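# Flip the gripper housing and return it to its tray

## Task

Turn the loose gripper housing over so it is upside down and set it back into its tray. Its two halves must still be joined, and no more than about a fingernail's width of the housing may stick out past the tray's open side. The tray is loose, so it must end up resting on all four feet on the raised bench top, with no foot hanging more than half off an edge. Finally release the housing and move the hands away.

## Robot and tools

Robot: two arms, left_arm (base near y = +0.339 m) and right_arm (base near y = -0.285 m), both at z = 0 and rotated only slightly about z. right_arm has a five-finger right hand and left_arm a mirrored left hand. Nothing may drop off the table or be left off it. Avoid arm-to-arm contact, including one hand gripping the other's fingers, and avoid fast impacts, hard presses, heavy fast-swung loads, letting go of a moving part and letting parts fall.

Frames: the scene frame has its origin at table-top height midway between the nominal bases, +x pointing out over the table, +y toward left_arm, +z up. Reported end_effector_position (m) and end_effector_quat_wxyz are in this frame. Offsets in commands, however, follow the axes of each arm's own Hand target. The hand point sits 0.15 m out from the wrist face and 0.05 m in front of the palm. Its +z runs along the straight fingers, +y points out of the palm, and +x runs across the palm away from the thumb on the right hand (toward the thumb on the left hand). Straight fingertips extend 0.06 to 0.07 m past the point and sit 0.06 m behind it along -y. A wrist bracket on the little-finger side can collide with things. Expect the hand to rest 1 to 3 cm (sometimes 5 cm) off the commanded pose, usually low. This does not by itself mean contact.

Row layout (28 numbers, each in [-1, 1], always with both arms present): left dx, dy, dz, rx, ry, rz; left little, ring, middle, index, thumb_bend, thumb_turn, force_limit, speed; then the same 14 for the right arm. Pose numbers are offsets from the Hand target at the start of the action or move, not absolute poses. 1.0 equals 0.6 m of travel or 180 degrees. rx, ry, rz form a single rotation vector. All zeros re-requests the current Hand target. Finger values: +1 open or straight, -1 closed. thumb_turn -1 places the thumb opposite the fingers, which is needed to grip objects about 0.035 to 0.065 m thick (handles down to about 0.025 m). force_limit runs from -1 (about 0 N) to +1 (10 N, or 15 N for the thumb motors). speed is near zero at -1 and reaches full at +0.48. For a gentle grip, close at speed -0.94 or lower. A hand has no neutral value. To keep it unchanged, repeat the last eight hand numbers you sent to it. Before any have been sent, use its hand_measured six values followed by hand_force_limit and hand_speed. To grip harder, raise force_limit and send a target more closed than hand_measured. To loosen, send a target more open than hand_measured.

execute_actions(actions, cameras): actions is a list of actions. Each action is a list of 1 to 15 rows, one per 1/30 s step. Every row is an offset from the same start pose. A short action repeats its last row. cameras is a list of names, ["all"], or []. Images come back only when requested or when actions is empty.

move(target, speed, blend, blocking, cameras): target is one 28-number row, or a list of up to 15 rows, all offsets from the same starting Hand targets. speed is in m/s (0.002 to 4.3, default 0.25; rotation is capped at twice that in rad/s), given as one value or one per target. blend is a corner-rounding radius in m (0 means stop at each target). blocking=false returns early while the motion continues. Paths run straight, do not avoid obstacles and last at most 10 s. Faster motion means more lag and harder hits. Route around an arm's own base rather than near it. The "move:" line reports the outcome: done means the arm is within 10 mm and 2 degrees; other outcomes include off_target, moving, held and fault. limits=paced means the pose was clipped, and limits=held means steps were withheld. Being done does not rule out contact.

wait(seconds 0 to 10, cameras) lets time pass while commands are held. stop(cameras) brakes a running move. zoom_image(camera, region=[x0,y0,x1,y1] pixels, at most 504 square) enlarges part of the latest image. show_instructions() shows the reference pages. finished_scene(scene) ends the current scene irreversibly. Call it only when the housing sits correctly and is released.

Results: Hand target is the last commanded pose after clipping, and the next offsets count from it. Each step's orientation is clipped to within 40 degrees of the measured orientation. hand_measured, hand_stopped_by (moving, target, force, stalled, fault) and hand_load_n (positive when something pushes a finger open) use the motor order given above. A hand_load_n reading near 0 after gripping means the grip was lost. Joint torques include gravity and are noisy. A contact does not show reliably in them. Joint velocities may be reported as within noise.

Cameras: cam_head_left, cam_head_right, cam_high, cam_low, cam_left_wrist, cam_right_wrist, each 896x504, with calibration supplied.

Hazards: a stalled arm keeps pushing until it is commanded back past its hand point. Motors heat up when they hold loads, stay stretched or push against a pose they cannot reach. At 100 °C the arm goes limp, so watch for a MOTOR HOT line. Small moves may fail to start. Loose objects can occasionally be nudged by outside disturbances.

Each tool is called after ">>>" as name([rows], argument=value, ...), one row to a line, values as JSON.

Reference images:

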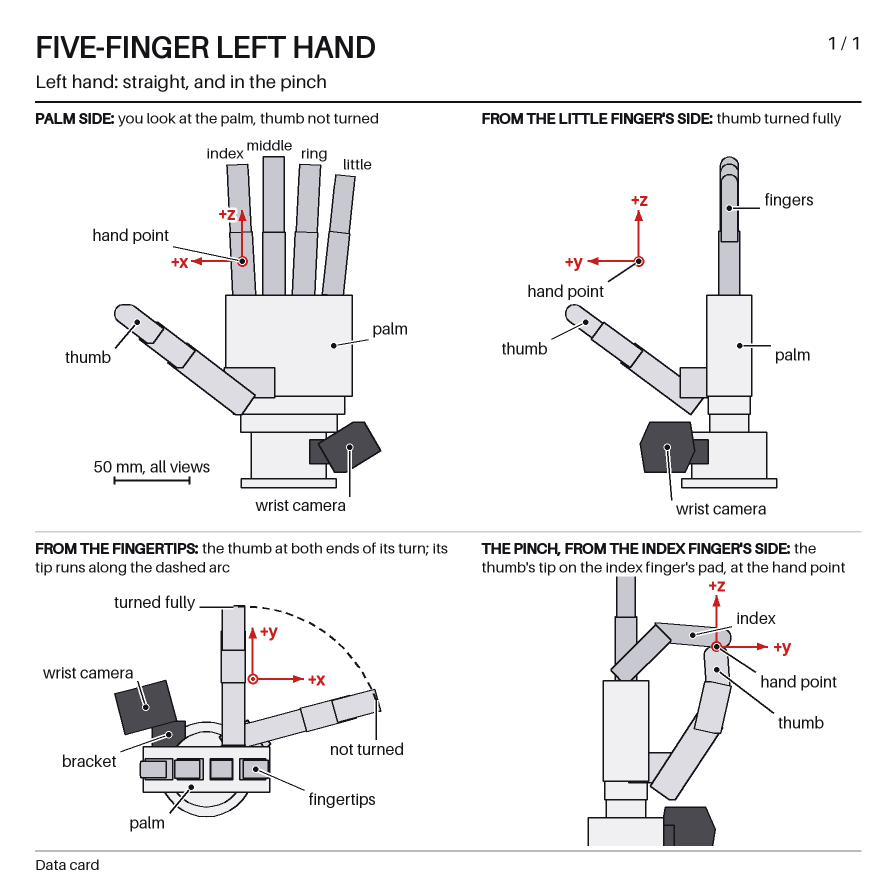

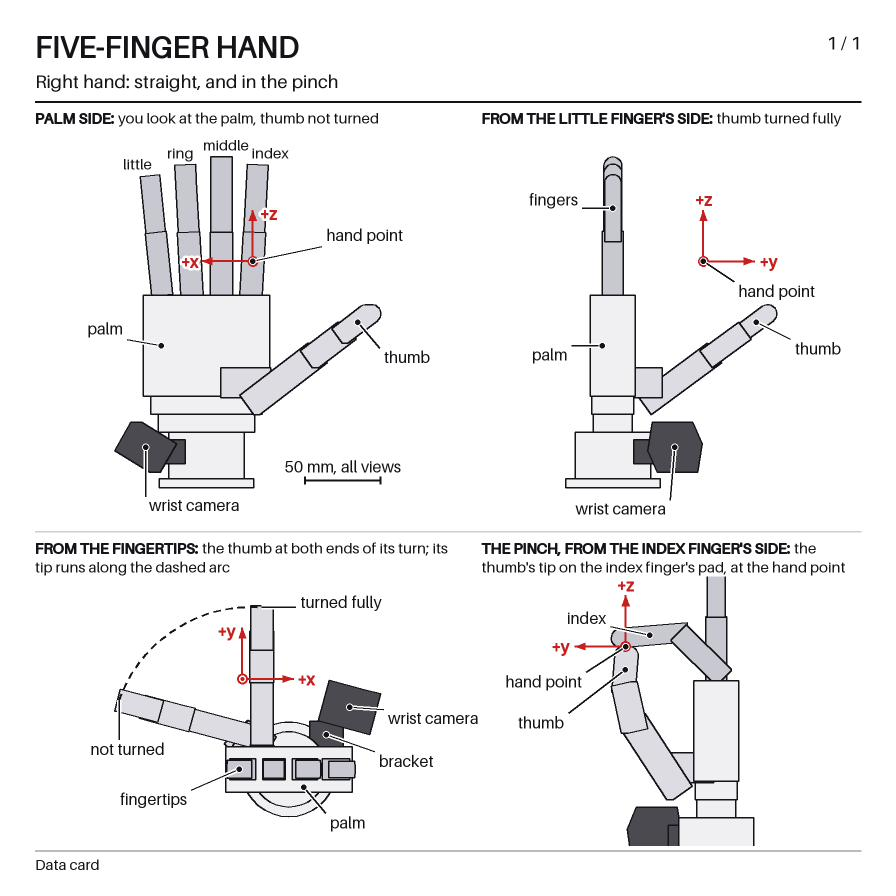

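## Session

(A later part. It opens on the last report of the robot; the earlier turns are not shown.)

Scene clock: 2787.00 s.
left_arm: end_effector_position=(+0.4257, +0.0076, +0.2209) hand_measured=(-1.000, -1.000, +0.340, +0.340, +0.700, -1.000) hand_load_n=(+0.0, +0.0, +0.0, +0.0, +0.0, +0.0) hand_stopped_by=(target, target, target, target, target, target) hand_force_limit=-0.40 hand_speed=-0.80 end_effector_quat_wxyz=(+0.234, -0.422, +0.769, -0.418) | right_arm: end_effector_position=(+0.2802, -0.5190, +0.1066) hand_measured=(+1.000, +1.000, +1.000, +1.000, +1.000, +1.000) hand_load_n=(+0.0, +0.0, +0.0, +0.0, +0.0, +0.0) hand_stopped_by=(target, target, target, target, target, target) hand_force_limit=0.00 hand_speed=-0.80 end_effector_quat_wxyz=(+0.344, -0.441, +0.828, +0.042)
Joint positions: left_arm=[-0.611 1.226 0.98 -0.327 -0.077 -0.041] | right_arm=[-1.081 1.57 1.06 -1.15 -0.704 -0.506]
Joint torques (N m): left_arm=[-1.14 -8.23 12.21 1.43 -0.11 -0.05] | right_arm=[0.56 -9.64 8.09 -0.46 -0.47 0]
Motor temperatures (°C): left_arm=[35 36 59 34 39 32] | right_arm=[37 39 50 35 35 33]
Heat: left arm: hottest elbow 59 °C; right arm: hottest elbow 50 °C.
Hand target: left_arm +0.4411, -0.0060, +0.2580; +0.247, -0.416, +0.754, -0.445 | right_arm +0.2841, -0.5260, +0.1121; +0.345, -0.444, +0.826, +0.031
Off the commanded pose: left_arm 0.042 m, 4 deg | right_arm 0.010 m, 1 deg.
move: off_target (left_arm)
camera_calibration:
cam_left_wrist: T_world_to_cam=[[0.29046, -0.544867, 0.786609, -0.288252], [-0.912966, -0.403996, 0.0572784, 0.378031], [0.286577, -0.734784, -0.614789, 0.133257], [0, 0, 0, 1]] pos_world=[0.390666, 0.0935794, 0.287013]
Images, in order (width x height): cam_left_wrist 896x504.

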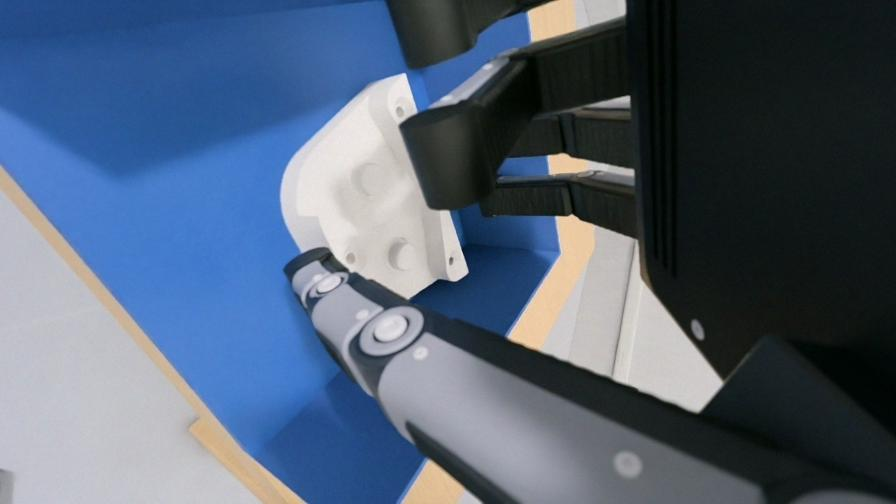

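>>> move(target=[-0.0022,-0.0355,-0.0392,0,0,0,-1,-1,0.34,0.34,0.70,-1,-0.4,-0.8,0,0,0,0,0,0,1,1,1,1,1,1,0,-0.8], speed=0.05, cameras=["cam_left_wrist"])

Scene clock: 2804.47 s.
left_arm: end_effector_position=(+0.4220, +0.0104, +0.2475) hand_measured=(-1.000, -1.000, +0.340, +0.340, +0.700, -1.000) hand_load_n=(+0.0, +0.5, +0.0, +0.0, +0.0, +0.0) hand_stopped_by=(target, target, target, target, target, target) hand_force_limit=-0.40 hand_speed=-0.80 end_effector_quat_wxyz=(+0.235, -0.422, +0.769, -0.419) | right_arm: end_effector_position=(+0.2802, -0.5190, +0.1066) hand_measured=(+1.000, +1.000, +1.000, +1.000, +1.000, +1.000) hand_load_n=(+0.0, +0.0, +0.0, +0.0, +0.0, -0.5) hand_stopped_by=(target, target, target, target, target, target) hand_force_limit=0.00 hand_speed=-0.80 end_effector_quat_wxyz=(+0.344, -0.441, +0.828, +0.042)
Joint positions: left_arm=[-0.611 1.197 1.026 -0.4 -0.077 -0.041] | right_arm=[-1.081 1.57 1.06 -1.15 -0.704 -0.506]
Joint torques (N m): left_arm=[-1.03 -8.59 12.41 1.06 -0.1 -0.04] | right_arm=[0.56 -9.58 8.09 -0.46 -0.47 0]
Motor temperatures (°C): left_arm=[35 37 60 34 39 32] | right_arm=[37 39 50 35 35 33]
Heat: left arm: hottest elbow 60 °C; right arm: hottest elbow 50 °C.
Hand target: left_arm +0.4330, +0.0006, +0.2882; +0.247, -0.416, +0.753, -0.445 | right_arm +0.2841, -0.5260, +0.1121; +0.345, -0.444, +0.826, +0.031
Off the commanded pose: left_arm 0.043 m, 4 deg | right_arm 0.010 m, 1 deg.
move: off_target (left_arm)
camera_calibration:
cam_left_wrist: T_world_to_cam=[[0.289025, -0.54384, 0.787847, -0.306214], [-0.91307, -0.403921, 0.0561424, 0.374652], [0.287695, -0.735585, -0.613307, 0.151959], [0, 0, 0, 1]] pos_world=[0.386869, 0.0965773, 0.313414]
Images, in order (width x height): cam_left_wrist 896x504.

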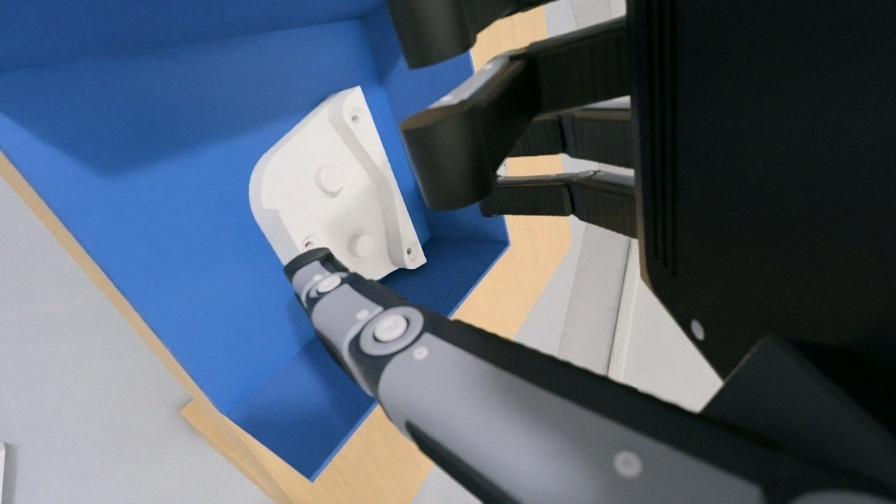

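>>> zoom_image(camera="cam_left_wrist", region=[200, 40, 460, 320])

Scaled by 1.800 from the camera's 896x504 image, which has a finer 1280x720 frame.

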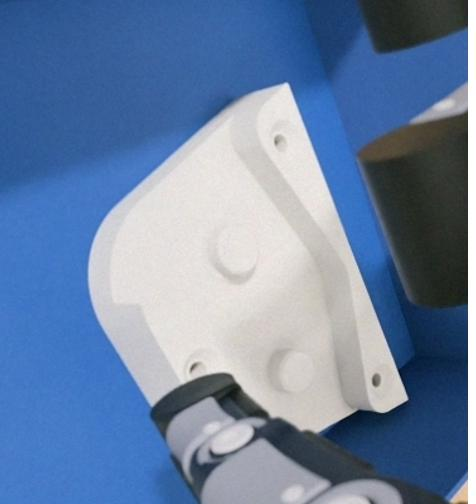

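>>> move([
  [-0.0037,-0.0675,-0.0843,0,0,0,-1,-1,0.34,0.34,0.70,-1,-0.4,-0.8,0,0,0,0,0,0,1,1,1,1,1,1,0,-0.8],
  [0.1402,0.2897,-0.2228,-0.0239,0.1785,0.1068,-1,-1,0.34,0.34,0.70,-1,-0.4,-0.8,0,0,0,0,0,0,1,1,1,1,1,1,0,-0.8],
], speed=0.12, blend=[0.02,0], cameras=["cam_left_wrist","cam_head_left"])

Scene clock: 2864.67 s.
left_arm: end_effector_position=(+0.2193, +0.0378, +0.1984) hand_measured=(-1.000, -1.000, +0.340, +0.340, +0.700, -1.000) hand_load_n=(+0.0, +0.0, +0.0, +0.0, +0.0, +0.0) hand_stopped_by=(target, target, target, target, target, target) hand_force_limit=-0.40 hand_speed=-0.80 end_effector_quat_wxyz=(+0.079, -0.167, +0.868, -0.461) | right_arm: end_effector_position=(+0.2802, -0.5190, +0.1066) hand_measured=(+1.000, +1.000, +1.000, +1.000, +1.000, +1.000) hand_load_n=(+0.0, +0.0, +0.0, +0.0, -0.5, +0.0) hand_stopped_by=(target, target, target, target, target, target) hand_force_limit=0.00 hand_speed=-0.80 end_effector_quat_wxyz=(+0.344, -0.441, +0.828, +0.042)
Joint positions: left_arm=[-0.706 0.824 0.686 -0.514 0.381 0.256] | right_arm=[-1.081 1.57 1.06 -1.15 -0.704 -0.506]
Joint torques (N m): left_arm=[-1.32 -3.19 7.39 1.76 0.33 0.09] | right_arm=[0.5 -9.64 8.08 -0.47 -0.47 0]
Motor temperatures (°C): left_arm=[35 37 58 34 39 32] | right_arm=[37 39 50 35 35 33]
Heat: left arm: hottest elbow 58 °C; right arm: hottest elbow 50 °C.
Hand target: left_arm +0.2182, +0.0364, +0.2001; +0.084, -0.156, +0.866, -0.468 | right_arm +0.2841, -0.5260, +0.1121; +0.345, -0.444, +0.826, +0.031
Off the commanded pose: left_arm 0.002 m, 2 deg | right_arm 0.010 m, 1 deg.
move: done
camera_calibration:
cam_left_wrist: T_world_to_cam=[[-0.0650928, -0.624012, 0.778699, -0.111572], [-0.971625, 0.217458, 0.0930409, 0.185456], [-0.227393, -0.750547, -0.62046, 0.315215], [0, 0, 0, 1]] pos_world=[0.244609, 0.126632, 0.265204]
Images, in order (width x height): cam_head_left 896x504, cam_left_wrist 896x504.

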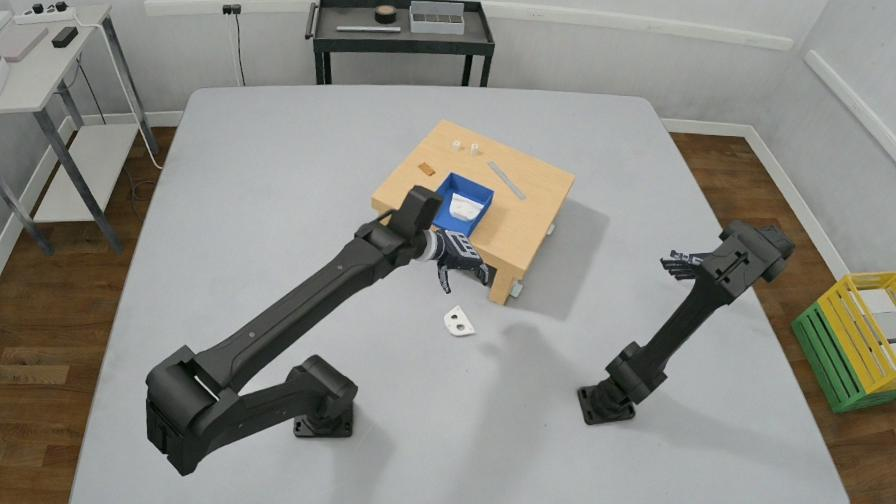

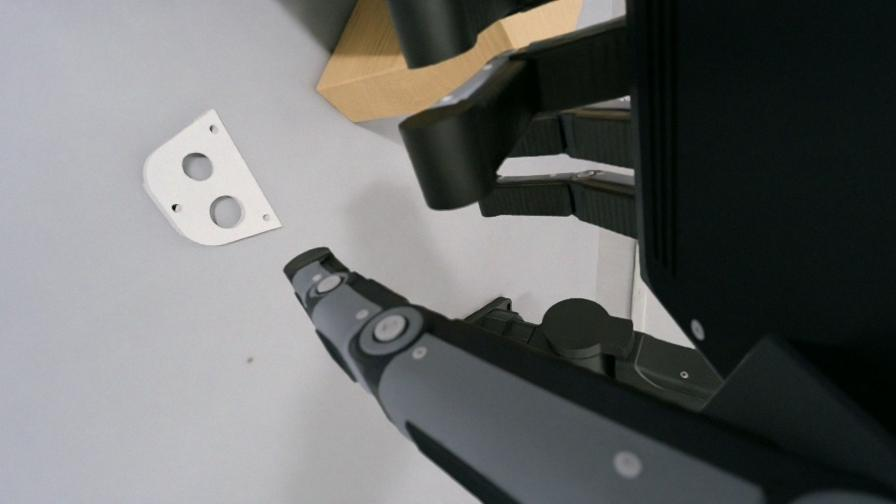

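>>> zoom_image(camera="cam_left_wrist", region=[120, 90, 320, 270])

>>> zoom_image(camera="cam_head_left", region=[418, 165, 508, 245])

Scaled by 2.520 from the camera's 896x504 image, which has a finer 1280x720 frame.

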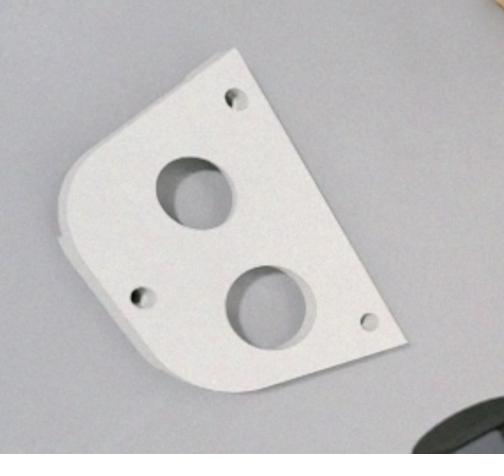

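Scaled by 5.600 from the camera's 896x504 image, which has a finer 1280x720 frame.

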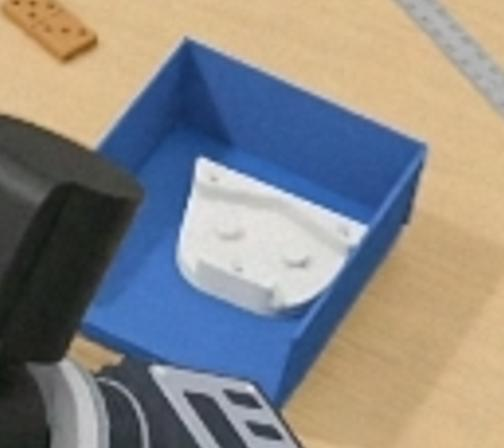

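>>> move(target=[-0.0187,0.1535,0.1007,0,-0.0042,-0.0027,-1,-1,0.35,0.35,0.80,-1,-0.4,-0.8,0,0,0,0,0,0,1,1,1,1,1,1,0,-0.8], speed=0.12, cameras=["cam_left_wrist"])

Scene clock: 2913.33 s.
left_arm: end_effector_position=(+0.2257, +0.0394, +0.0911) hand_measured=(-1.000, -1.000, +0.350, +0.350, +0.800, -1.000) hand_load_n=(+0.0, +0.0, +0.0, +0.0, +0.0, +0.0) hand_stopped_by=(target, target, target, target, target, target) hand_force_limit=-0.40 hand_speed=-0.80 end_effector_quat_wxyz=(+0.083, -0.167, +0.866, -0.464) | right_arm: end_effector_position=(+0.2802, -0.5190, +0.1066) hand_measured=(+1.000, +1.000, +1.000, +1.000, +1.000, +1.000) hand_load_n=(+0.0, +0.0, +0.0, +0.0, +0.0, +0.0) hand_stopped_by=(target, target, target, target, target, target) hand_force_limit=0.00 hand_speed=-0.80 end_effector_quat_wxyz=(+0.344, -0.441, +0.828, +0.042)
Joint positions: left_arm=[-0.687 0.962 0.451 -0.134 0.394 0.267] | right_arm=[-1.081 1.57 1.06 -1.15 -0.704 -0.506]
Joint torques (N m): left_arm=[-0.26 -2.78 6.74 1.76 0.36 0.11] | right_arm=[0.56 -9.64 8.08 -0.46 -0.47 0.01]
Motor temperatures (°C): left_arm=[35 36 56 34 39 32] | right_arm=[37 39 50 35 35 33]
Heat: left arm: hottest elbow 56 °C; right arm: hottest elbow 50 °C.
Hand target: left_arm +0.2287, +0.0403, +0.0899; +0.088, -0.163, +0.865, -0.467 | right_arm +0.2841, -0.5260, +0.1121; +0.345, -0.444, +0.826, +0.031
Off the commanded pose: left_arm 0.003 m, 1 deg | right_arm 0.010 m, 1 deg.
move: done
camera_calibration:
cam_left_wrist: T_world_to_cam=[[-0.0701437, -0.618988, 0.782262, -0.0259893], [-0.973018, 0.215254, 0.0830779, 0.202581], [-0.219809, -0.755327, -0.617385, 0.249449], [0, 0, 0, 1]] pos_world=[0.250123, 0.128722, 0.157507]
Images, in order (width x height): cam_left_wrist 896x504.

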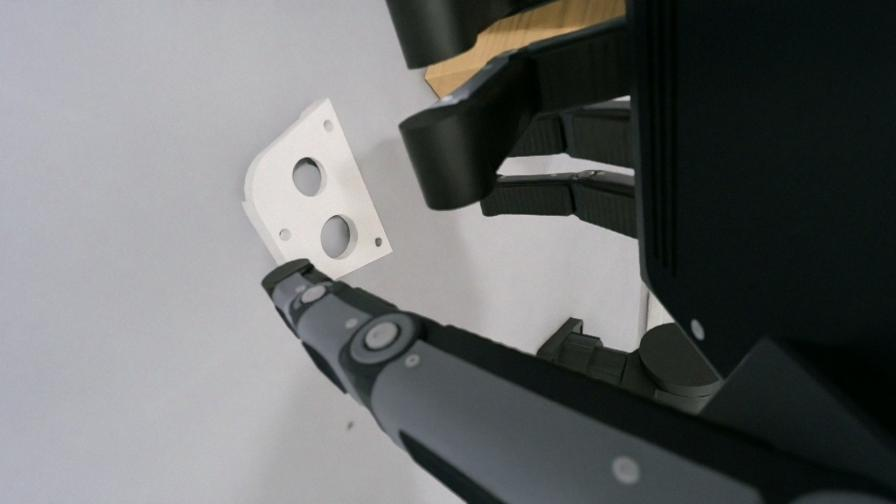

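>>> move(target=[0.002,0.0907,0.0592,0,0,0,-1,-1,0.35,0.35,0.80,-1,-0.4,-0.8,0,0,0,0,0,0,1,1,1,1,1,1,0,-0.8], speed=0.08, cameras=["cam_left_wrist"])

Scene clock: 2932.33 s.
left_arm: end_effector_position=(+0.2265, +0.0387, +0.0269) hand_measured=(-1.000, -1.000, +0.350, +0.350, +0.800, -1.000) hand_load_n=(+0.0, +0.5, +0.0, +0.0, +0.0, +0.0) hand_stopped_by=(target, target, target, target, target, target) hand_force_limit=-0.40 hand_speed=-0.80 end_effector_quat_wxyz=(+0.084, -0.166, +0.865, -0.465) | right_arm: end_effector_position=(+0.2802, -0.5190, +0.1066) hand_measured=(+1.000, +1.000, +1.000, +1.000, +1.000, +1.000) hand_load_n=(+0.0, +0.0, +0.0, +0.0, +0.0, +0.0) hand_stopped_by=(target, target, target, target, target, target) hand_force_limit=0.00 hand_speed=-0.80 end_effector_quat_wxyz=(+0.344, -0.441, +0.828, +0.042)
Joint positions: left_arm=[-0.687 1.153 0.346 0.165 0.394 0.267] | right_arm=[-1.081 1.57 1.06 -1.15 -0.704 -0.506]
Joint torques (N m): left_arm=[-0.62 -3.72 5.39 1.81 0.24 0.07] | right_arm=[0.56 -9.64 8.09 -0.46 -0.47 0]
Motor temperatures (°C): left_arm=[35 36 55 34 39 32] | right_arm=[37 39 50 35 35 33]
Heat: left arm: hottest elbow 55 °C; right arm: hottest elbow 50 °C.
Hand target: left_arm +0.2275, +0.0400, +0.0249; +0.088, -0.163, +0.865, -0.467 | right_arm +0.2841, -0.5260, +0.1121; +0.345, -0.444, +0.826, +0.031
Off the commanded pose: left_arm 0.003 m, 1 deg | right_arm 0.010 m, 1 deg.
move: done
camera_calibration:
cam_left_wrist: T_world_to_cam=[[-0.0723789, -0.617045, 0.783592, 0.0242271], [-0.973245, 0.215474, 0.0797792, 0.208956], [-0.218071, -0.756853, -0.616132, 0.209147], [0, 0, 0, 1]] pos_world=[0.250727, 0.128218, 0.0932075]
Images, in order (width x height): cam_left_wrist 896x504.

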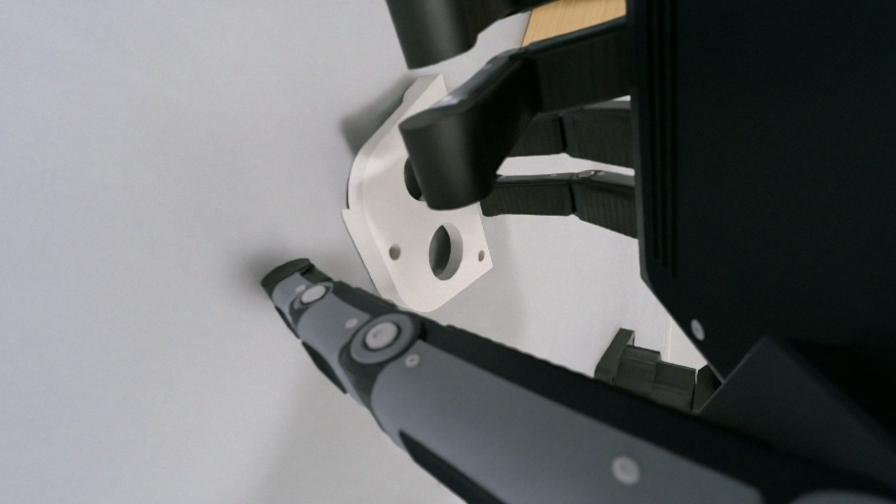

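>>> zoom_image(camera="cam_left_wrist", region=[330, 50, 530, 320])

Scaled by 1.867 from the camera's 896x504 image, which has a finer 1280x720 frame.

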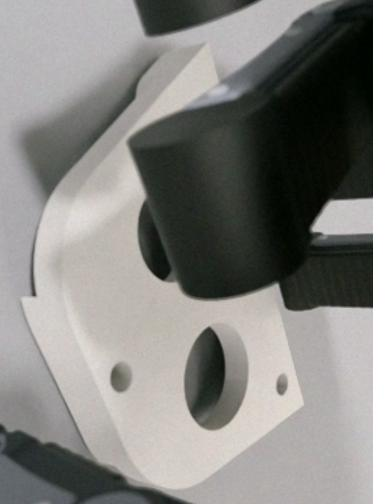

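>>> wait(seconds=0.1, cameras=["cam_high", "cam_low", "cam_head_right"])

>>> zoom_image(camera="cam_high", region=[200, 200, 400, 320])

Scene clock: 2964.73 s.
left_arm: end_effector_position=(+0.2265, +0.0387, +0.0269) hand_measured=(-1.000, -1.000, +0.350, +0.350, +0.800, -1.000) hand_load_n=(+0.5, +0.5, +0.0, +0.0, -0.5, +0.0) hand_stopped_by=(target, target, target, target, target, target) hand_force_limit=-0.40 hand_speed=-0.80 end_effector_quat_wxyz=(+0.084, -0.166, +0.865, -0.465) | right_arm: end_effector_position=(+0.2802, -0.5190, +0.1066) hand_measured=(+1.000, +1.000, +1.000, +1.000, +1.000, +1.000) hand_load_n=(+0.0, +0.0, +0.0, +0.0, +0.0, +0.0) hand_stopped_by=(target, target, target, target, target, target) hand_force_limit=0.00 hand_speed=-0.80 end_effector_quat_wxyz=(+0.344, -0.441, +0.828, +0.042)
Joint positions: left_arm=[-0.687 1.153 0.346 0.165 0.394 0.267] | right_arm=[-1.081 1.57 1.06 -1.15 -0.704 -0.506]
Joint torques (N m): left_arm=[-0.62 -3.6 5.38 1.78 0.26 0.08] | right_arm=[0.56 -9.64 8.08 -0.47 -0.47 0.01]
Heat: left arm: hottest elbow 52 °C; right arm: hottest elbow 50 °C.
Hand target: left_arm +0.2275, +0.0400, +0.0249; +0.088, -0.163, +0.865, -0.467 | right_arm +0.2841, -0.5260, +0.1121; +0.345, -0.444, +0.826, +0.031
Off the commanded pose: left_arm 0.003 m, 1 deg | right_arm 0.010 m, 1 deg.
wait: 0.10 s; at rest from the start
Images, in order (width x height): cam_head_right 896x504, cam_high 896x504, cam_low 896x504.

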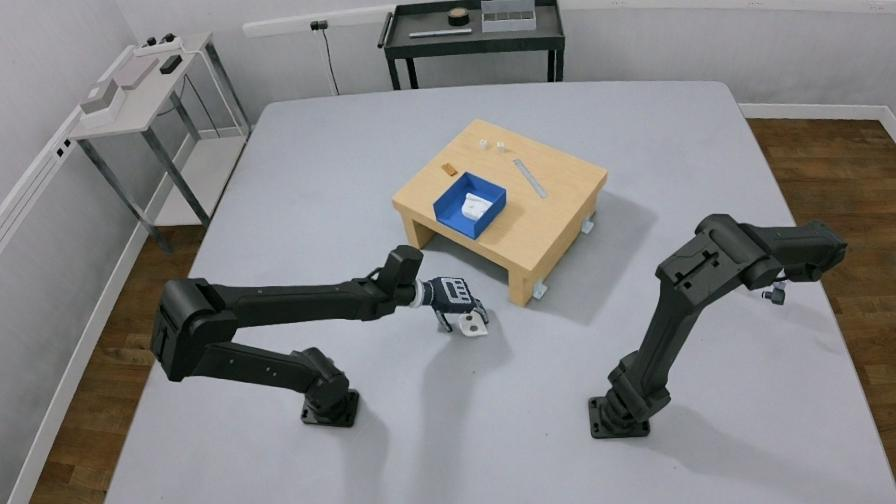

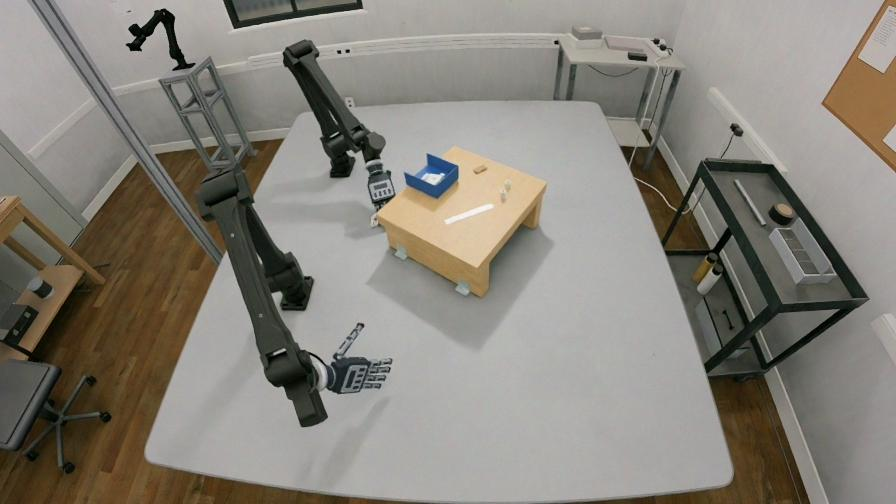

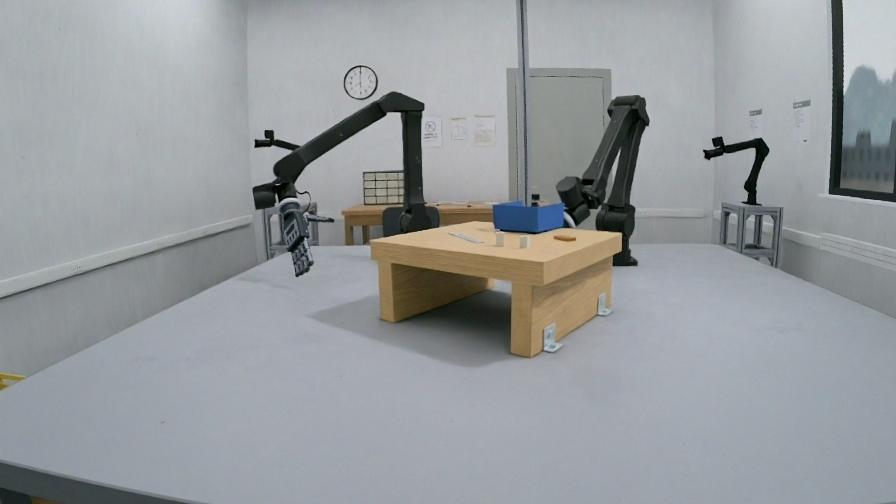

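Scaled by 2.520 from the camera's 896x504 image, which has a finer 1280x720 frame.

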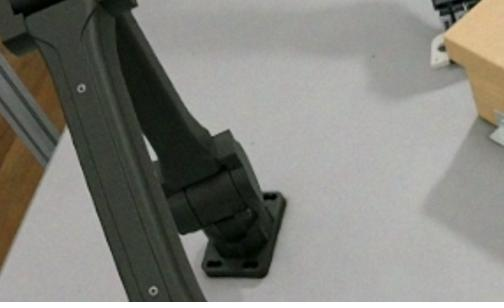

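>>> zoom_image(camera="cam_head_right", region=[410, 265, 510, 345])

>>> zoom_image(camera="cam_high", region=[340, 170, 420, 240])

Scaled by 5.040 from the camera's 896x504 image, which has a finer 1280x720 frame.

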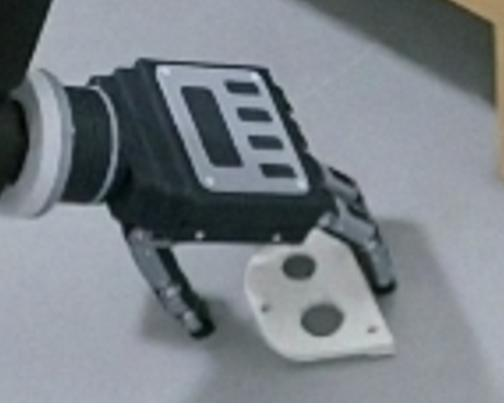

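Scaled by 6.300 from the camera's 896x504 image, which has a finer 1280x720 frame.

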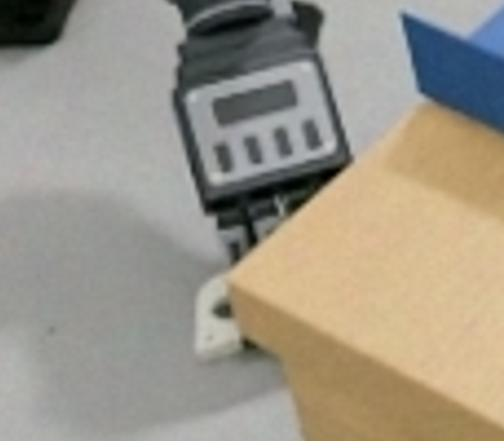

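>>> move(target=[0,0.0084,0.0055,0,0,0,-1,-1,0.35,0.35,0.80,-1,-0.4,-0.8,0,0,0,0,0,0,1,1,1,1,1,1,0,-0.8], speed=0.03, cameras=["cam_left_wrist"])

Scene clock: 2979.73 s.
left_arm: end_effector_position=(+0.2276, +0.0377, +0.0234) hand_measured=(-1.000, -1.000, +0.350, +0.350, +0.800, -1.000) hand_load_n=(+0.0, +0.0, +0.0, +0.0, +0.0, +0.0) hand_stopped_by=(target, target, target, target, target, target) hand_force_limit=-0.40 hand_speed=-0.80 end_effector_quat_wxyz=(+0.086, -0.165, +0.864, -0.468) | right_arm: end_effector_position=(+0.2802, -0.5190, +0.1066) hand_measured=(+1.000, +1.000, +1.000, +1.000, +1.000, +1.000) hand_load_n=(+0.0, +0.0, +0.0, +0.0, +0.0, +0.0) hand_stopped_by=(target, target, target, target, target, target) hand_force_limit=0.00 hand_speed=-0.80 end_effector_quat_wxyz=(+0.344, -0.441, +0.828, +0.042)
Joint positions: left_arm=[-0.687 1.171 0.34 0.196 0.394 0.267] | right_arm=[-1.081 1.57 1.06 -1.15 -0.704 -0.506]
Joint torques (N m): left_arm=[-0.56 -3.31 5.18 1.76 0.25 0.08] | right_arm=[0.5 -9.58 8.08 -0.46 -0.47 0]
Heat: left arm: hottest elbow 51 °C; right arm: hottest elbow 50 °C.
Hand target: left_arm +0.2274, +0.0401, +0.0188; +0.088, -0.163, +0.865, -0.467 | right_arm +0.2841, -0.5260, +0.1121; +0.345, -0.444, +0.826, +0.031
Off the commanded pose: left_arm 0.005 m, 0 deg | right_arm 0.010 m, 1 deg.
move: done
camera_calibration:
cam_left_wrist: T_world_to_cam=[[-0.0766071, -0.613257, 0.78616, 0.0271687], [-0.97367, 0.215802, 0.0734609, 0.210731], [-0.214705, -0.759832, -0.613642, 0.205737], [0, 0, 0, 1]] pos_world=[0.251436, 0.127511, 0.0894092]
Images, in order (width x height): cam_left_wrist 896x504.

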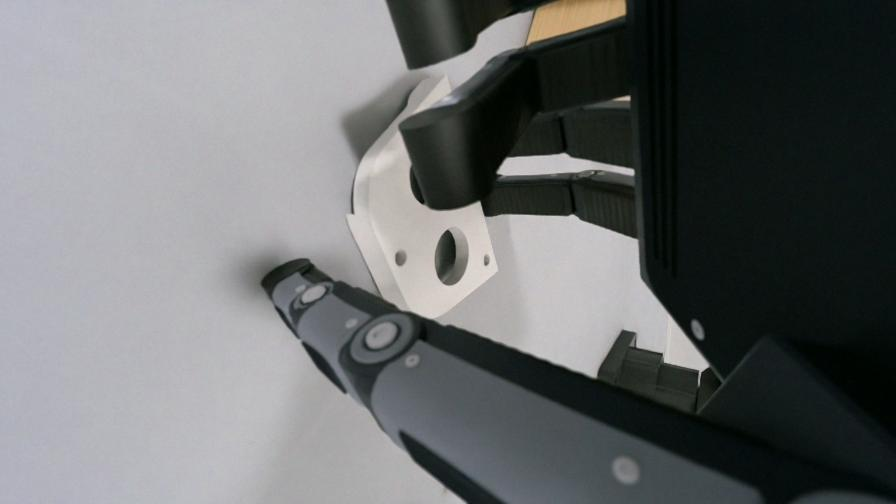

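>>> move(target=[0,0.0084,0.0055,0,0,0,-1,-1,0.35,0.35,0.80,-1,-0.4,-0.8,0,0,0,0,0,0,1,1,1,1,1,1,0,-0.8], speed=0.03, cameras=["cam_left_wrist"])

Scene clock: 2986.00 s.
left_arm: end_effector_position=(+0.2310, +0.0347, +0.0234) hand_measured=(-1.000, -1.000, +0.350, +0.350, +0.800, -1.000) hand_load_n=(+0.0, +0.0, +0.0, +0.0, +1.5, +0.5) hand_stopped_by=(target, target, target, target, target, target) hand_force_limit=-0.40 hand_speed=-0.80 end_effector_quat_wxyz=(+0.090, -0.163, +0.861, -0.474) | right_arm: end_effector_position=(+0.2802, -0.5190, +0.1066) hand_measured=(+1.000, +1.000, +1.000, +1.000, +1.000, +1.000) hand_load_n=(+0.0, +0.0, +0.0, +0.0, +0.0, +0.0) hand_stopped_by=(target, target, target, target, target, target) hand_force_limit=0.00 hand_speed=-0.80 end_effector_quat_wxyz=(+0.344, -0.441, +0.828, +0.042)
Joint positions: left_arm=[-0.687 1.186 0.34 0.227 0.394 0.267] | right_arm=[-1.081 1.57 1.06 -1.15 -0.704 -0.506]
Joint torques (N m): left_arm=[-0.67 -2.78 4.59 1.78 0.24 0.07] | right_arm=[0.56 -9.64 8.09 -0.46 -0.47 0]
Heat: left arm: hottest elbow 51 °C; right arm: hottest elbow 50 °C.
Hand target: left_arm +0.2275, +0.0401, +0.0129; +0.088, -0.163, +0.865, -0.467 | right_arm +0.2841, -0.5260, +0.1121; +0.345, -0.444, +0.826, +0.031
Off the commanded pose: left_arm 0.012 m, 1 deg | right_arm 0.010 m, 1 deg.
move: off_target (left_arm)
camera_calibration:
cam_left_wrist: T_world_to_cam=[[-0.0860677, -0.60484, 0.791683, 0.027364], [-0.974455, 0.216557, 0.0595101, 0.215272], [-0.207438, -0.766337, -0.608027, 0.202602], [0, 0, 0, 1]] pos_world=[0.254155, 0.125194, 0.0887131]
Images, in order (width x height): cam_left_wrist 896x504.

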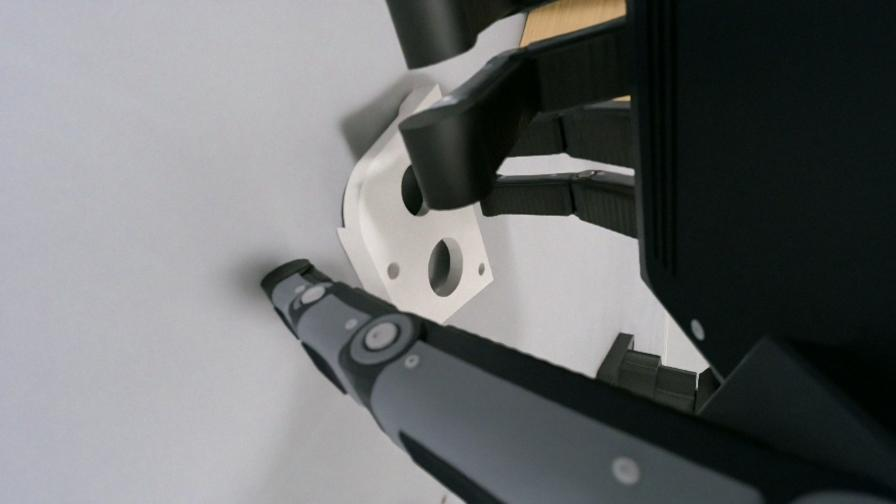

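>>> move(target=[0,-0.0168,-0.011,0,0,0,-1,-1,0.35,0.35,0.80,-1,-0.4,-0.8,0,0,0,0,0,0,1,1,1,1,1,1,0,-0.8], speed=0.03, cameras=["cam_left_wrist"])

Scene clock: 2996.83 s.
left_arm: end_effector_position=(+0.2269, +0.0384, +0.0232) hand_measured=(-1.000, -1.000, +0.350, +0.350, +0.800, -1.000) hand_load_n=(+0.0, +0.0, +0.0, +0.0, -0.5, +0.0) hand_stopped_by=(target, target, target, target, target, target) hand_force_limit=-0.40 hand_speed=-0.80 end_effector_quat_wxyz=(+0.085, -0.165, +0.865, -0.467) | right_arm: end_effector_position=(+0.2802, -0.5190, +0.1066) hand_measured=(+1.000, +1.000, +1.000, +1.000, +1.000, +1.000) hand_load_n=(+0.0, +0.0, +0.0, +0.0, +0.0, +0.0) hand_stopped_by=(target, target, target, target, target, target) hand_force_limit=0.00 hand_speed=-0.80 end_effector_quat_wxyz=(+0.344, -0.441, +0.828, +0.042)
Joint positions: left_arm=[-0.687 1.168 0.34 0.189 0.394 0.267] | right_arm=[-1.081 1.57 1.06 -1.15 -0.704 -0.506]
Joint torques (N m): left_arm=[-0.67 -4.89 5.67 0.88 0.24 0.07] | right_arm=[0.56 -9.58 8.09 -0.46 -0.47 0]
Heat: left arm: hottest elbow 51 °C; right arm: hottest elbow 50 °C.
Hand target: left_arm +0.2275, +0.0400, +0.0249; +0.088, -0.163, +0.865, -0.467 | right_arm +0.2841, -0.5260, +0.1121; +0.345, -0.444, +0.826, +0.031
Off the commanded pose: left_arm 0.002 m, 0 deg | right_arm 0.010 m, 1 deg.
move: done
camera_calibration:
cam_left_wrist: T_world_to_cam=[[-0.0743565, -0.615201, 0.784856, 0.0272405], [-0.973459, 0.215602, 0.0767726, 0.209807], [-0.216447, -0.758316, -0.614904, 0.206366], [0, 0, 0, 1]] pos_world=[0.250931, 0.128015, 0.0894083]
Images, in order (width x height): cam_left_wrist 896x504.

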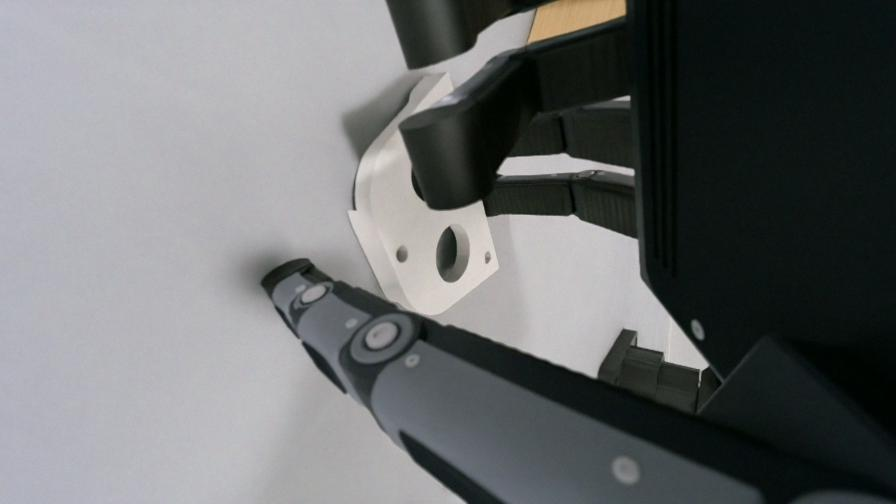

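>>> move(target=[0,-0.0084,-0.0055,0,0,0,-1,-1,0.35,0.35,0.80,-1,-0.4,-0.8,0,0,0,0,0,0,1,1,1,1,1,1,0,-0.8], speed=0.03)

Scene clock: 3010.87 s.
left_arm: end_effector_position=(+0.2240, +0.0409, +0.0257) hand_measured=(-1.000, -1.000, +0.350, +0.350, +0.800, -1.000) hand_load_n=(+0.0, +0.0, +0.0, +0.0, +0.0, +0.0) hand_stopped_by=(target, target, target, target, target, target) hand_force_limit=-0.40 hand_speed=-0.80 end_effector_quat_wxyz=(+0.082, -0.167, +0.866, -0.464) | right_arm: end_effector_position=(+0.2802, -0.5190, +0.1066) hand_measured=(+1.000, +1.000, +1.000, +1.000, +1.000, +1.000) hand_load_n=(+0.0, +0.0, +0.0, +0.0, +0.0, +0.0) hand_stopped_by=(target, target, target, target, target, target) hand_force_limit=0.00 hand_speed=-0.80 end_effector_quat_wxyz=(+0.344, -0.441, +0.828, +0.042)
Joint positions: left_arm=[-0.687 1.145 0.34 0.159 0.394 0.267] | right_arm=[-1.081 1.57 1.06 -1.15 -0.704 -0.506]
Joint torques (N m): left_arm=[-0.56 -4.72 6.35 0.84 0.24 0.08] | right_arm=[0.56 -9.64 8.08 -0.47 -0.47 0]
Motor temperatures (°C): left_arm=[35 36 50 34 39 32] | right_arm=[37 39 50 35 35 33]
Heat: left arm: hottest elbow 50 °C; right arm: hottest elbow 50 °C.
Hand target: left_arm +0.2275, +0.0400, +0.0310; +0.088, -0.163, +0.865, -0.467 | right_arm +0.2841, -0.5260, +0.1121; +0.345, -0.444, +0.826, +0.031
Off the commanded pose: left_arm 0.006 m, 1 deg | right_arm 0.010 m, 1 deg.
move: done

>>> move(target=[0,0,0,0,0,0,-1,-1,0.25,0.25,0.80,-1,-0.4,-0.9,0,0,0,0,0,0,1,1,1,1,1,1,0,-0.8], speed=0.03, cameras=["cam_left_wrist"])

Scene clock: 3019.50 s.
left_arm: end_effector_position=(+0.2240, +0.0409, +0.0257) hand_measured=(-1.000, -1.000, +0.250, +0.250, +0.800, -1.000) hand_load_n=(+0.0, +0.0, +0.0, +0.0, +0.0, +0.0) hand_stopped_by=(target, target, target, target, target, target) hand_force_limit=-0.40 hand_speed=-0.90 end_effector_quat_wxyz=(+0.082, -0.167, +0.866, -0.464) | right_arm: end_effector_position=(+0.2802, -0.5190, +0.1066) hand_measured=(+1.000, +1.000, +1.000, +1.000, +1.000, +1.000) hand_load_n=(+0.0, +0.0, +0.0, +0.0, +0.0, +0.0) hand_stopped_by=(target, target, target, target, target, target) hand_force_limit=0.00 hand_speed=-0.80 end_effector_quat_wxyz=(+0.344, -0.441, +0.828, +0.042)
Joint positions: left_arm=[-0.687 1.145 0.34 0.159 0.394 0.267] | right_arm=[-1.081 1.57 1.06 -1.15 -0.704 -0.506]
Joint torques (N m): left_arm=[-0.62 -4.72 6.35 0.91 0.25 0.08] | right_arm=[0.56 -9.64 8.09 -0.47 -0.47 0]
Heat: left arm: hottest elbow 50 °C; right arm: hottest elbow 50 °C.
Hand target: left_arm +0.2275, +0.0400, +0.0310; +0.088, -0.163, +0.865, -0.467 | right_arm +0.2841, -0.5260, +0.1121; +0.345, -0.444, +0.826, +0.031
Off the commanded pose: left_arm 0.006 m, 1 deg | right_arm 0.010 m, 1 deg.
move: done
camera_calibration:
cam_left_wrist: T_world_to_cam=[[-0.0694461, -0.619609, 0.781833, 0.0258496], [-0.97295, 0.215163, 0.0840963, 0.205928], [-0.220328, -0.754844, -0.617791, 0.209997], [0, 0, 0, 1]] pos_world=[0.248421, 0.130224, 0.0922064]
Images, in order (width x height): cam_left_wrist 896x504.

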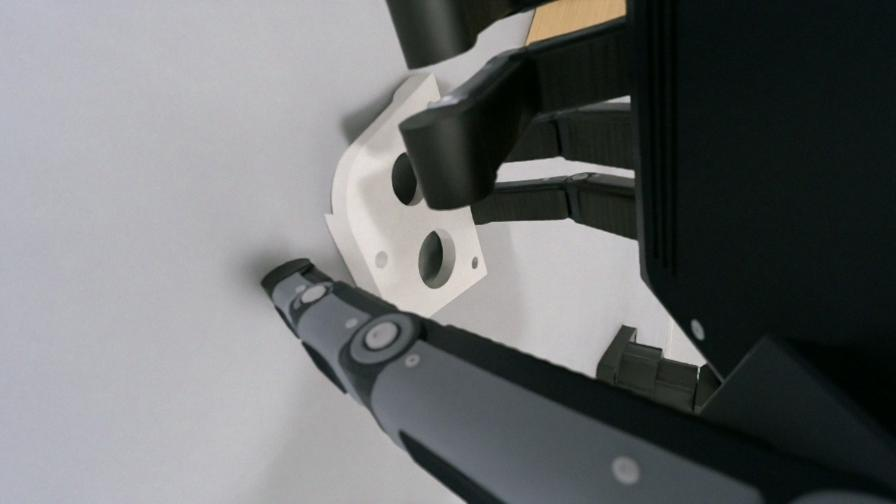

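>>> move(target=[0,0,0,0,0,0,-1,-1,0.25,0.25,0.45,-1,-0.5,-0.92,0,0,0,0,0,0,1,1,1,1,1,1,0,-0.8], speed=0.03, cameras=["cam_left_wrist"])

Scene clock: 3041.70 s.
left_arm: end_effector_position=(+0.2240, +0.0409, +0.0257) hand_measured=(-1.000, -1.000, +0.250, +0.250, +0.536, -1.000) hand_load_n=(+0.0, +0.0, +3.0, +1.5, +4.0, +0.0) hand_stopped_by=(target, target, target, target, force, target) hand_force_limit=-0.50 hand_speed=-0.92 end_effector_quat_wxyz=(+0.082, -0.167, +0.866, -0.464) | right_arm: end_effector_position=(+0.2802, -0.5190, +0.1066) hand_measured=(+1.000, +1.000, +1.000, +1.000, +1.000, +1.000) hand_load_n=(+0.0, +0.0, +0.0, +0.0, +0.0, +0.0) hand_stopped_by=(target, target, target, target, target, target) hand_force_limit=0.00 hand_speed=-0.80 end_effector_quat_wxyz=(+0.344, -0.441, +0.828, +0.042)
Joint positions: left_arm=[-0.687 1.145 0.34 0.159 0.394 0.267] | right_arm=[-1.081 1.57 1.06 -1.15 -0.704 -0.506]
Joint torques (N m): left_arm=[-0.62 -4.66 6.34 0.91 0.25 0.07] | right_arm=[0.56 -9.58 8.09 -0.46 -0.47 0]
Heat: left arm: hottest elbow 51 °C; right arm: hottest elbow 50 °C.
Hand target: left_arm +0.2275, +0.0400, +0.0310; +0.088, -0.163, +0.865, -0.467 | right_arm +0.2841, -0.5260, +0.1121; +0.345, -0.444, +0.826, +0.031
Off the commanded pose: left_arm 0.006 m, 1 deg | right_arm 0.010 m, 1 deg.
move: done
camera_calibration:
cam_left_wrist: T_world_to_cam=[[-0.0694461, -0.619609, 0.781833, 0.0258496], [-0.97295, 0.215163, 0.0840963, 0.205928], [-0.220328, -0.754844, -0.617791, 0.209997], [0, 0, 0, 1]] pos_world=[0.248421, 0.130224, 0.0922064]
Images, in order (width x height): cam_left_wrist 896x504.

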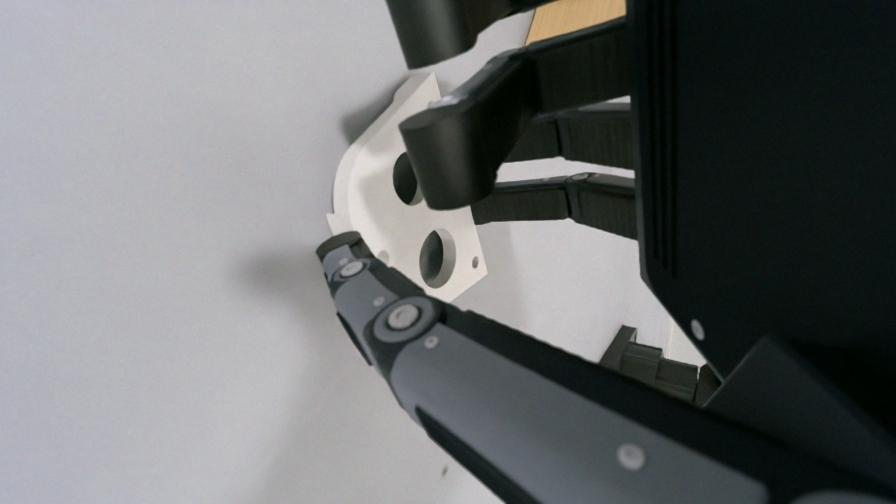

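>>> move(target=[0,0,0,0,0,0,-1,-1,0.25,0.25,0.40,-1,-0.25,-0.92,0,0,0,0,0,0,1,1,1,1,1,1,0,-0.8], speed=0.03)

Scene clock: 3048.63 s.
left_arm: end_effector_position=(+0.2240, +0.0409, +0.0257) hand_measured=(-1.000, -1.000, +0.250, +0.250, +0.532, -1.000) hand_load_n=(+0.0, +0.0, +4.0, +2.0, +5.5, +0.0) hand_stopped_by=(target, target, target, target, force, target) hand_force_limit=-0.25 hand_speed=-0.92 end_effector_quat_wxyz=(+0.082, -0.167, +0.866, -0.464) | right_arm: end_effector_position=(+0.2802, -0.5190, +0.1066) hand_measured=(+1.000, +1.000, +1.000, +1.000, +1.000, +1.000) hand_load_n=(+0.0, +0.5, +0.0, +0.0, +0.0, +0.0) hand_stopped_by=(target, target, target, target, target, target) hand_force_limit=0.00 hand_speed=-0.80 end_effector_quat_wxyz=(+0.344, -0.441, +0.828, +0.042)
Joint positions: left_arm=[-0.687 1.145 0.34 0.159 0.394 0.267] | right_arm=[-1.081 1.57 1.06 -1.15 -0.704 -0.506]
Joint torques (N m): left_arm=[-0.67 -4.66 6.34 0.91 0.25 0.08] | right_arm=[0.56 -9.58 8.09 -0.46 -0.47 0]
Heat: left arm: hottest elbow 51 °C; right arm: hottest elbow 50 °C.
Hand target: left_arm +0.2275, +0.0400, +0.0310; +0.088, -0.163, +0.865, -0.467 | right_arm +0.2841, -0.5260, +0.1121; +0.345, -0.444, +0.826, +0.031
Off the commanded pose: left_arm 0.006 m, 1 deg | right_arm 0.010 m, 1 deg.
move: done

>>> move(target=[0,-0.0837,-0.055,0,0,0,-1,-1,0.25,0.25,0.40,-1,-0.25,-0.92,0,0,0,0,0,0,1,1,1,1,1,1,0,-0.8], speed=0.06, cameras=["cam_left_wrist"])

Scene clock: 3061.83 s.
left_arm: end_effector_position=(+0.2090, +0.0542, +0.0632) hand_measured=(-1.000, -1.000, +0.250, +0.250, +0.532, -1.000) hand_load_n=(+0.0, +0.0, +4.0, +2.0, +5.5, +0.0) hand_stopped_by=(target, target, target, target, force, target) hand_force_limit=-0.25 hand_speed=-0.92 end_effector_quat_wxyz=(+0.070, -0.173, +0.875, -0.447) | right_arm: end_effector_position=(+0.2802, -0.5190, +0.1066) hand_measured=(+1.000, +1.000, +1.000, +1.000, +1.000, +1.000) hand_load_n=(+0.0, +0.0, +0.0, -0.5, +0.0, +0.0) hand_stopped_by=(target, target, target, target, target, target) hand_force_limit=0.00 hand_speed=-0.80 end_effector_quat_wxyz=(+0.344, -0.441, +0.828, +0.042)
Joint positions: left_arm=[-0.687 0.962 0.388 -0.119 0.394 0.267] | right_arm=[-1.081 1.57 1.06 -1.15 -0.704 -0.506]
Joint torques (N m): left_arm=[-0.62 -3.31 10.67 0.88 0.25 0.07] | right_arm=[0.56 -9.64 8.08 -0.46 -0.47 0.01]
Heat: left arm: hottest elbow 51 °C; right arm: hottest elbow 50 °C.
Hand target: left_arm +0.2275, +0.0401, +0.0910; +0.088, -0.163, +0.865, -0.467 | right_arm +0.2841, -0.5260, +0.1121; +0.345, -0.444, +0.826, +0.031
Off the commanded pose: left_arm 0.036 m, 3 deg | right_arm 0.010 m, 1 deg.
move: off_target (left_arm)
camera_calibration:
cam_left_wrist: T_world_to_cam=[[-0.042746, -0.643266, 0.764449, 0.000486757], [-0.969348, 0.211997, 0.124187, 0.182302], [-0.241946, -0.735708, -0.63261, 0.2444], [0, 0, 0, 1]] pos_world=[0.235866, 0.141472, 0.131598]
Images, in order (width x height): cam_left_wrist 896x504.

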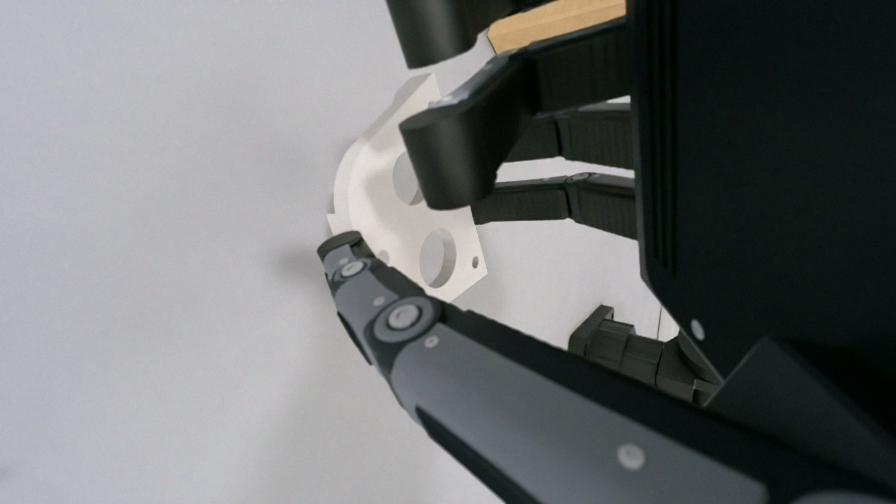

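>>> move(target=[0,0,0,0,0,0,-1,-1,0.21,0.21,0.40,-1,-0.1,-0.94,0,0,0,0,0,0,1,1,1,1,1,1,0,-0.8], speed=0.06)

Scene clock: 3071.23 s.
left_arm: end_effector_position=(+0.2090, +0.0542, +0.0632) hand_measured=(-1.000, -1.000, +0.246, +0.240, +0.532, -1.000) hand_load_n=(+0.0, +0.0, +4.5, +5.0, +8.5, -0.5) hand_stopped_by=(target, target, force, force, force, target) hand_force_limit=-0.10 hand_speed=-0.94 end_effector_quat_wxyz=(+0.070, -0.173, +0.875, -0.447) | right_arm: end_effector_position=(+0.2802, -0.5190, +0.1066) hand_measured=(+1.000, +1.000, +1.000, +1.000, +1.000, +1.000) hand_load_n=(+0.0, +0.0, +0.0, +0.0, +0.0, +0.0) hand_stopped_by=(target, target, target, target, target, target) hand_force_limit=0.00 hand_speed=-0.80 end_effector_quat_wxyz=(+0.344, -0.441, +0.828, +0.042)
Joint positions: left_arm=[-0.687 0.962 0.388 -0.119 0.394 0.267] | right_arm=[-1.081 1.57 1.06 -1.15 -0.704 -0.506]
Joint torques (N m): left_arm=[-0.5 -3.25 10.71 0.87 0.25 0.07] | right_arm=[0.56 -9.58 8.09 -0.44 -0.47 0]
Heat: left arm: hottest elbow 52 °C; right arm: hottest elbow 50 °C.
Hand target: left_arm +0.2275, +0.0401, +0.0910; +0.088, -0.163, +0.865, -0.467 | right_arm +0.2841, -0.5260, +0.1121; +0.345, -0.444, +0.826, +0.031
Off the commanded pose: left_arm 0.036 m, 3 deg | right_arm 0.010 m, 1 deg.
move: off_target (left_arm)


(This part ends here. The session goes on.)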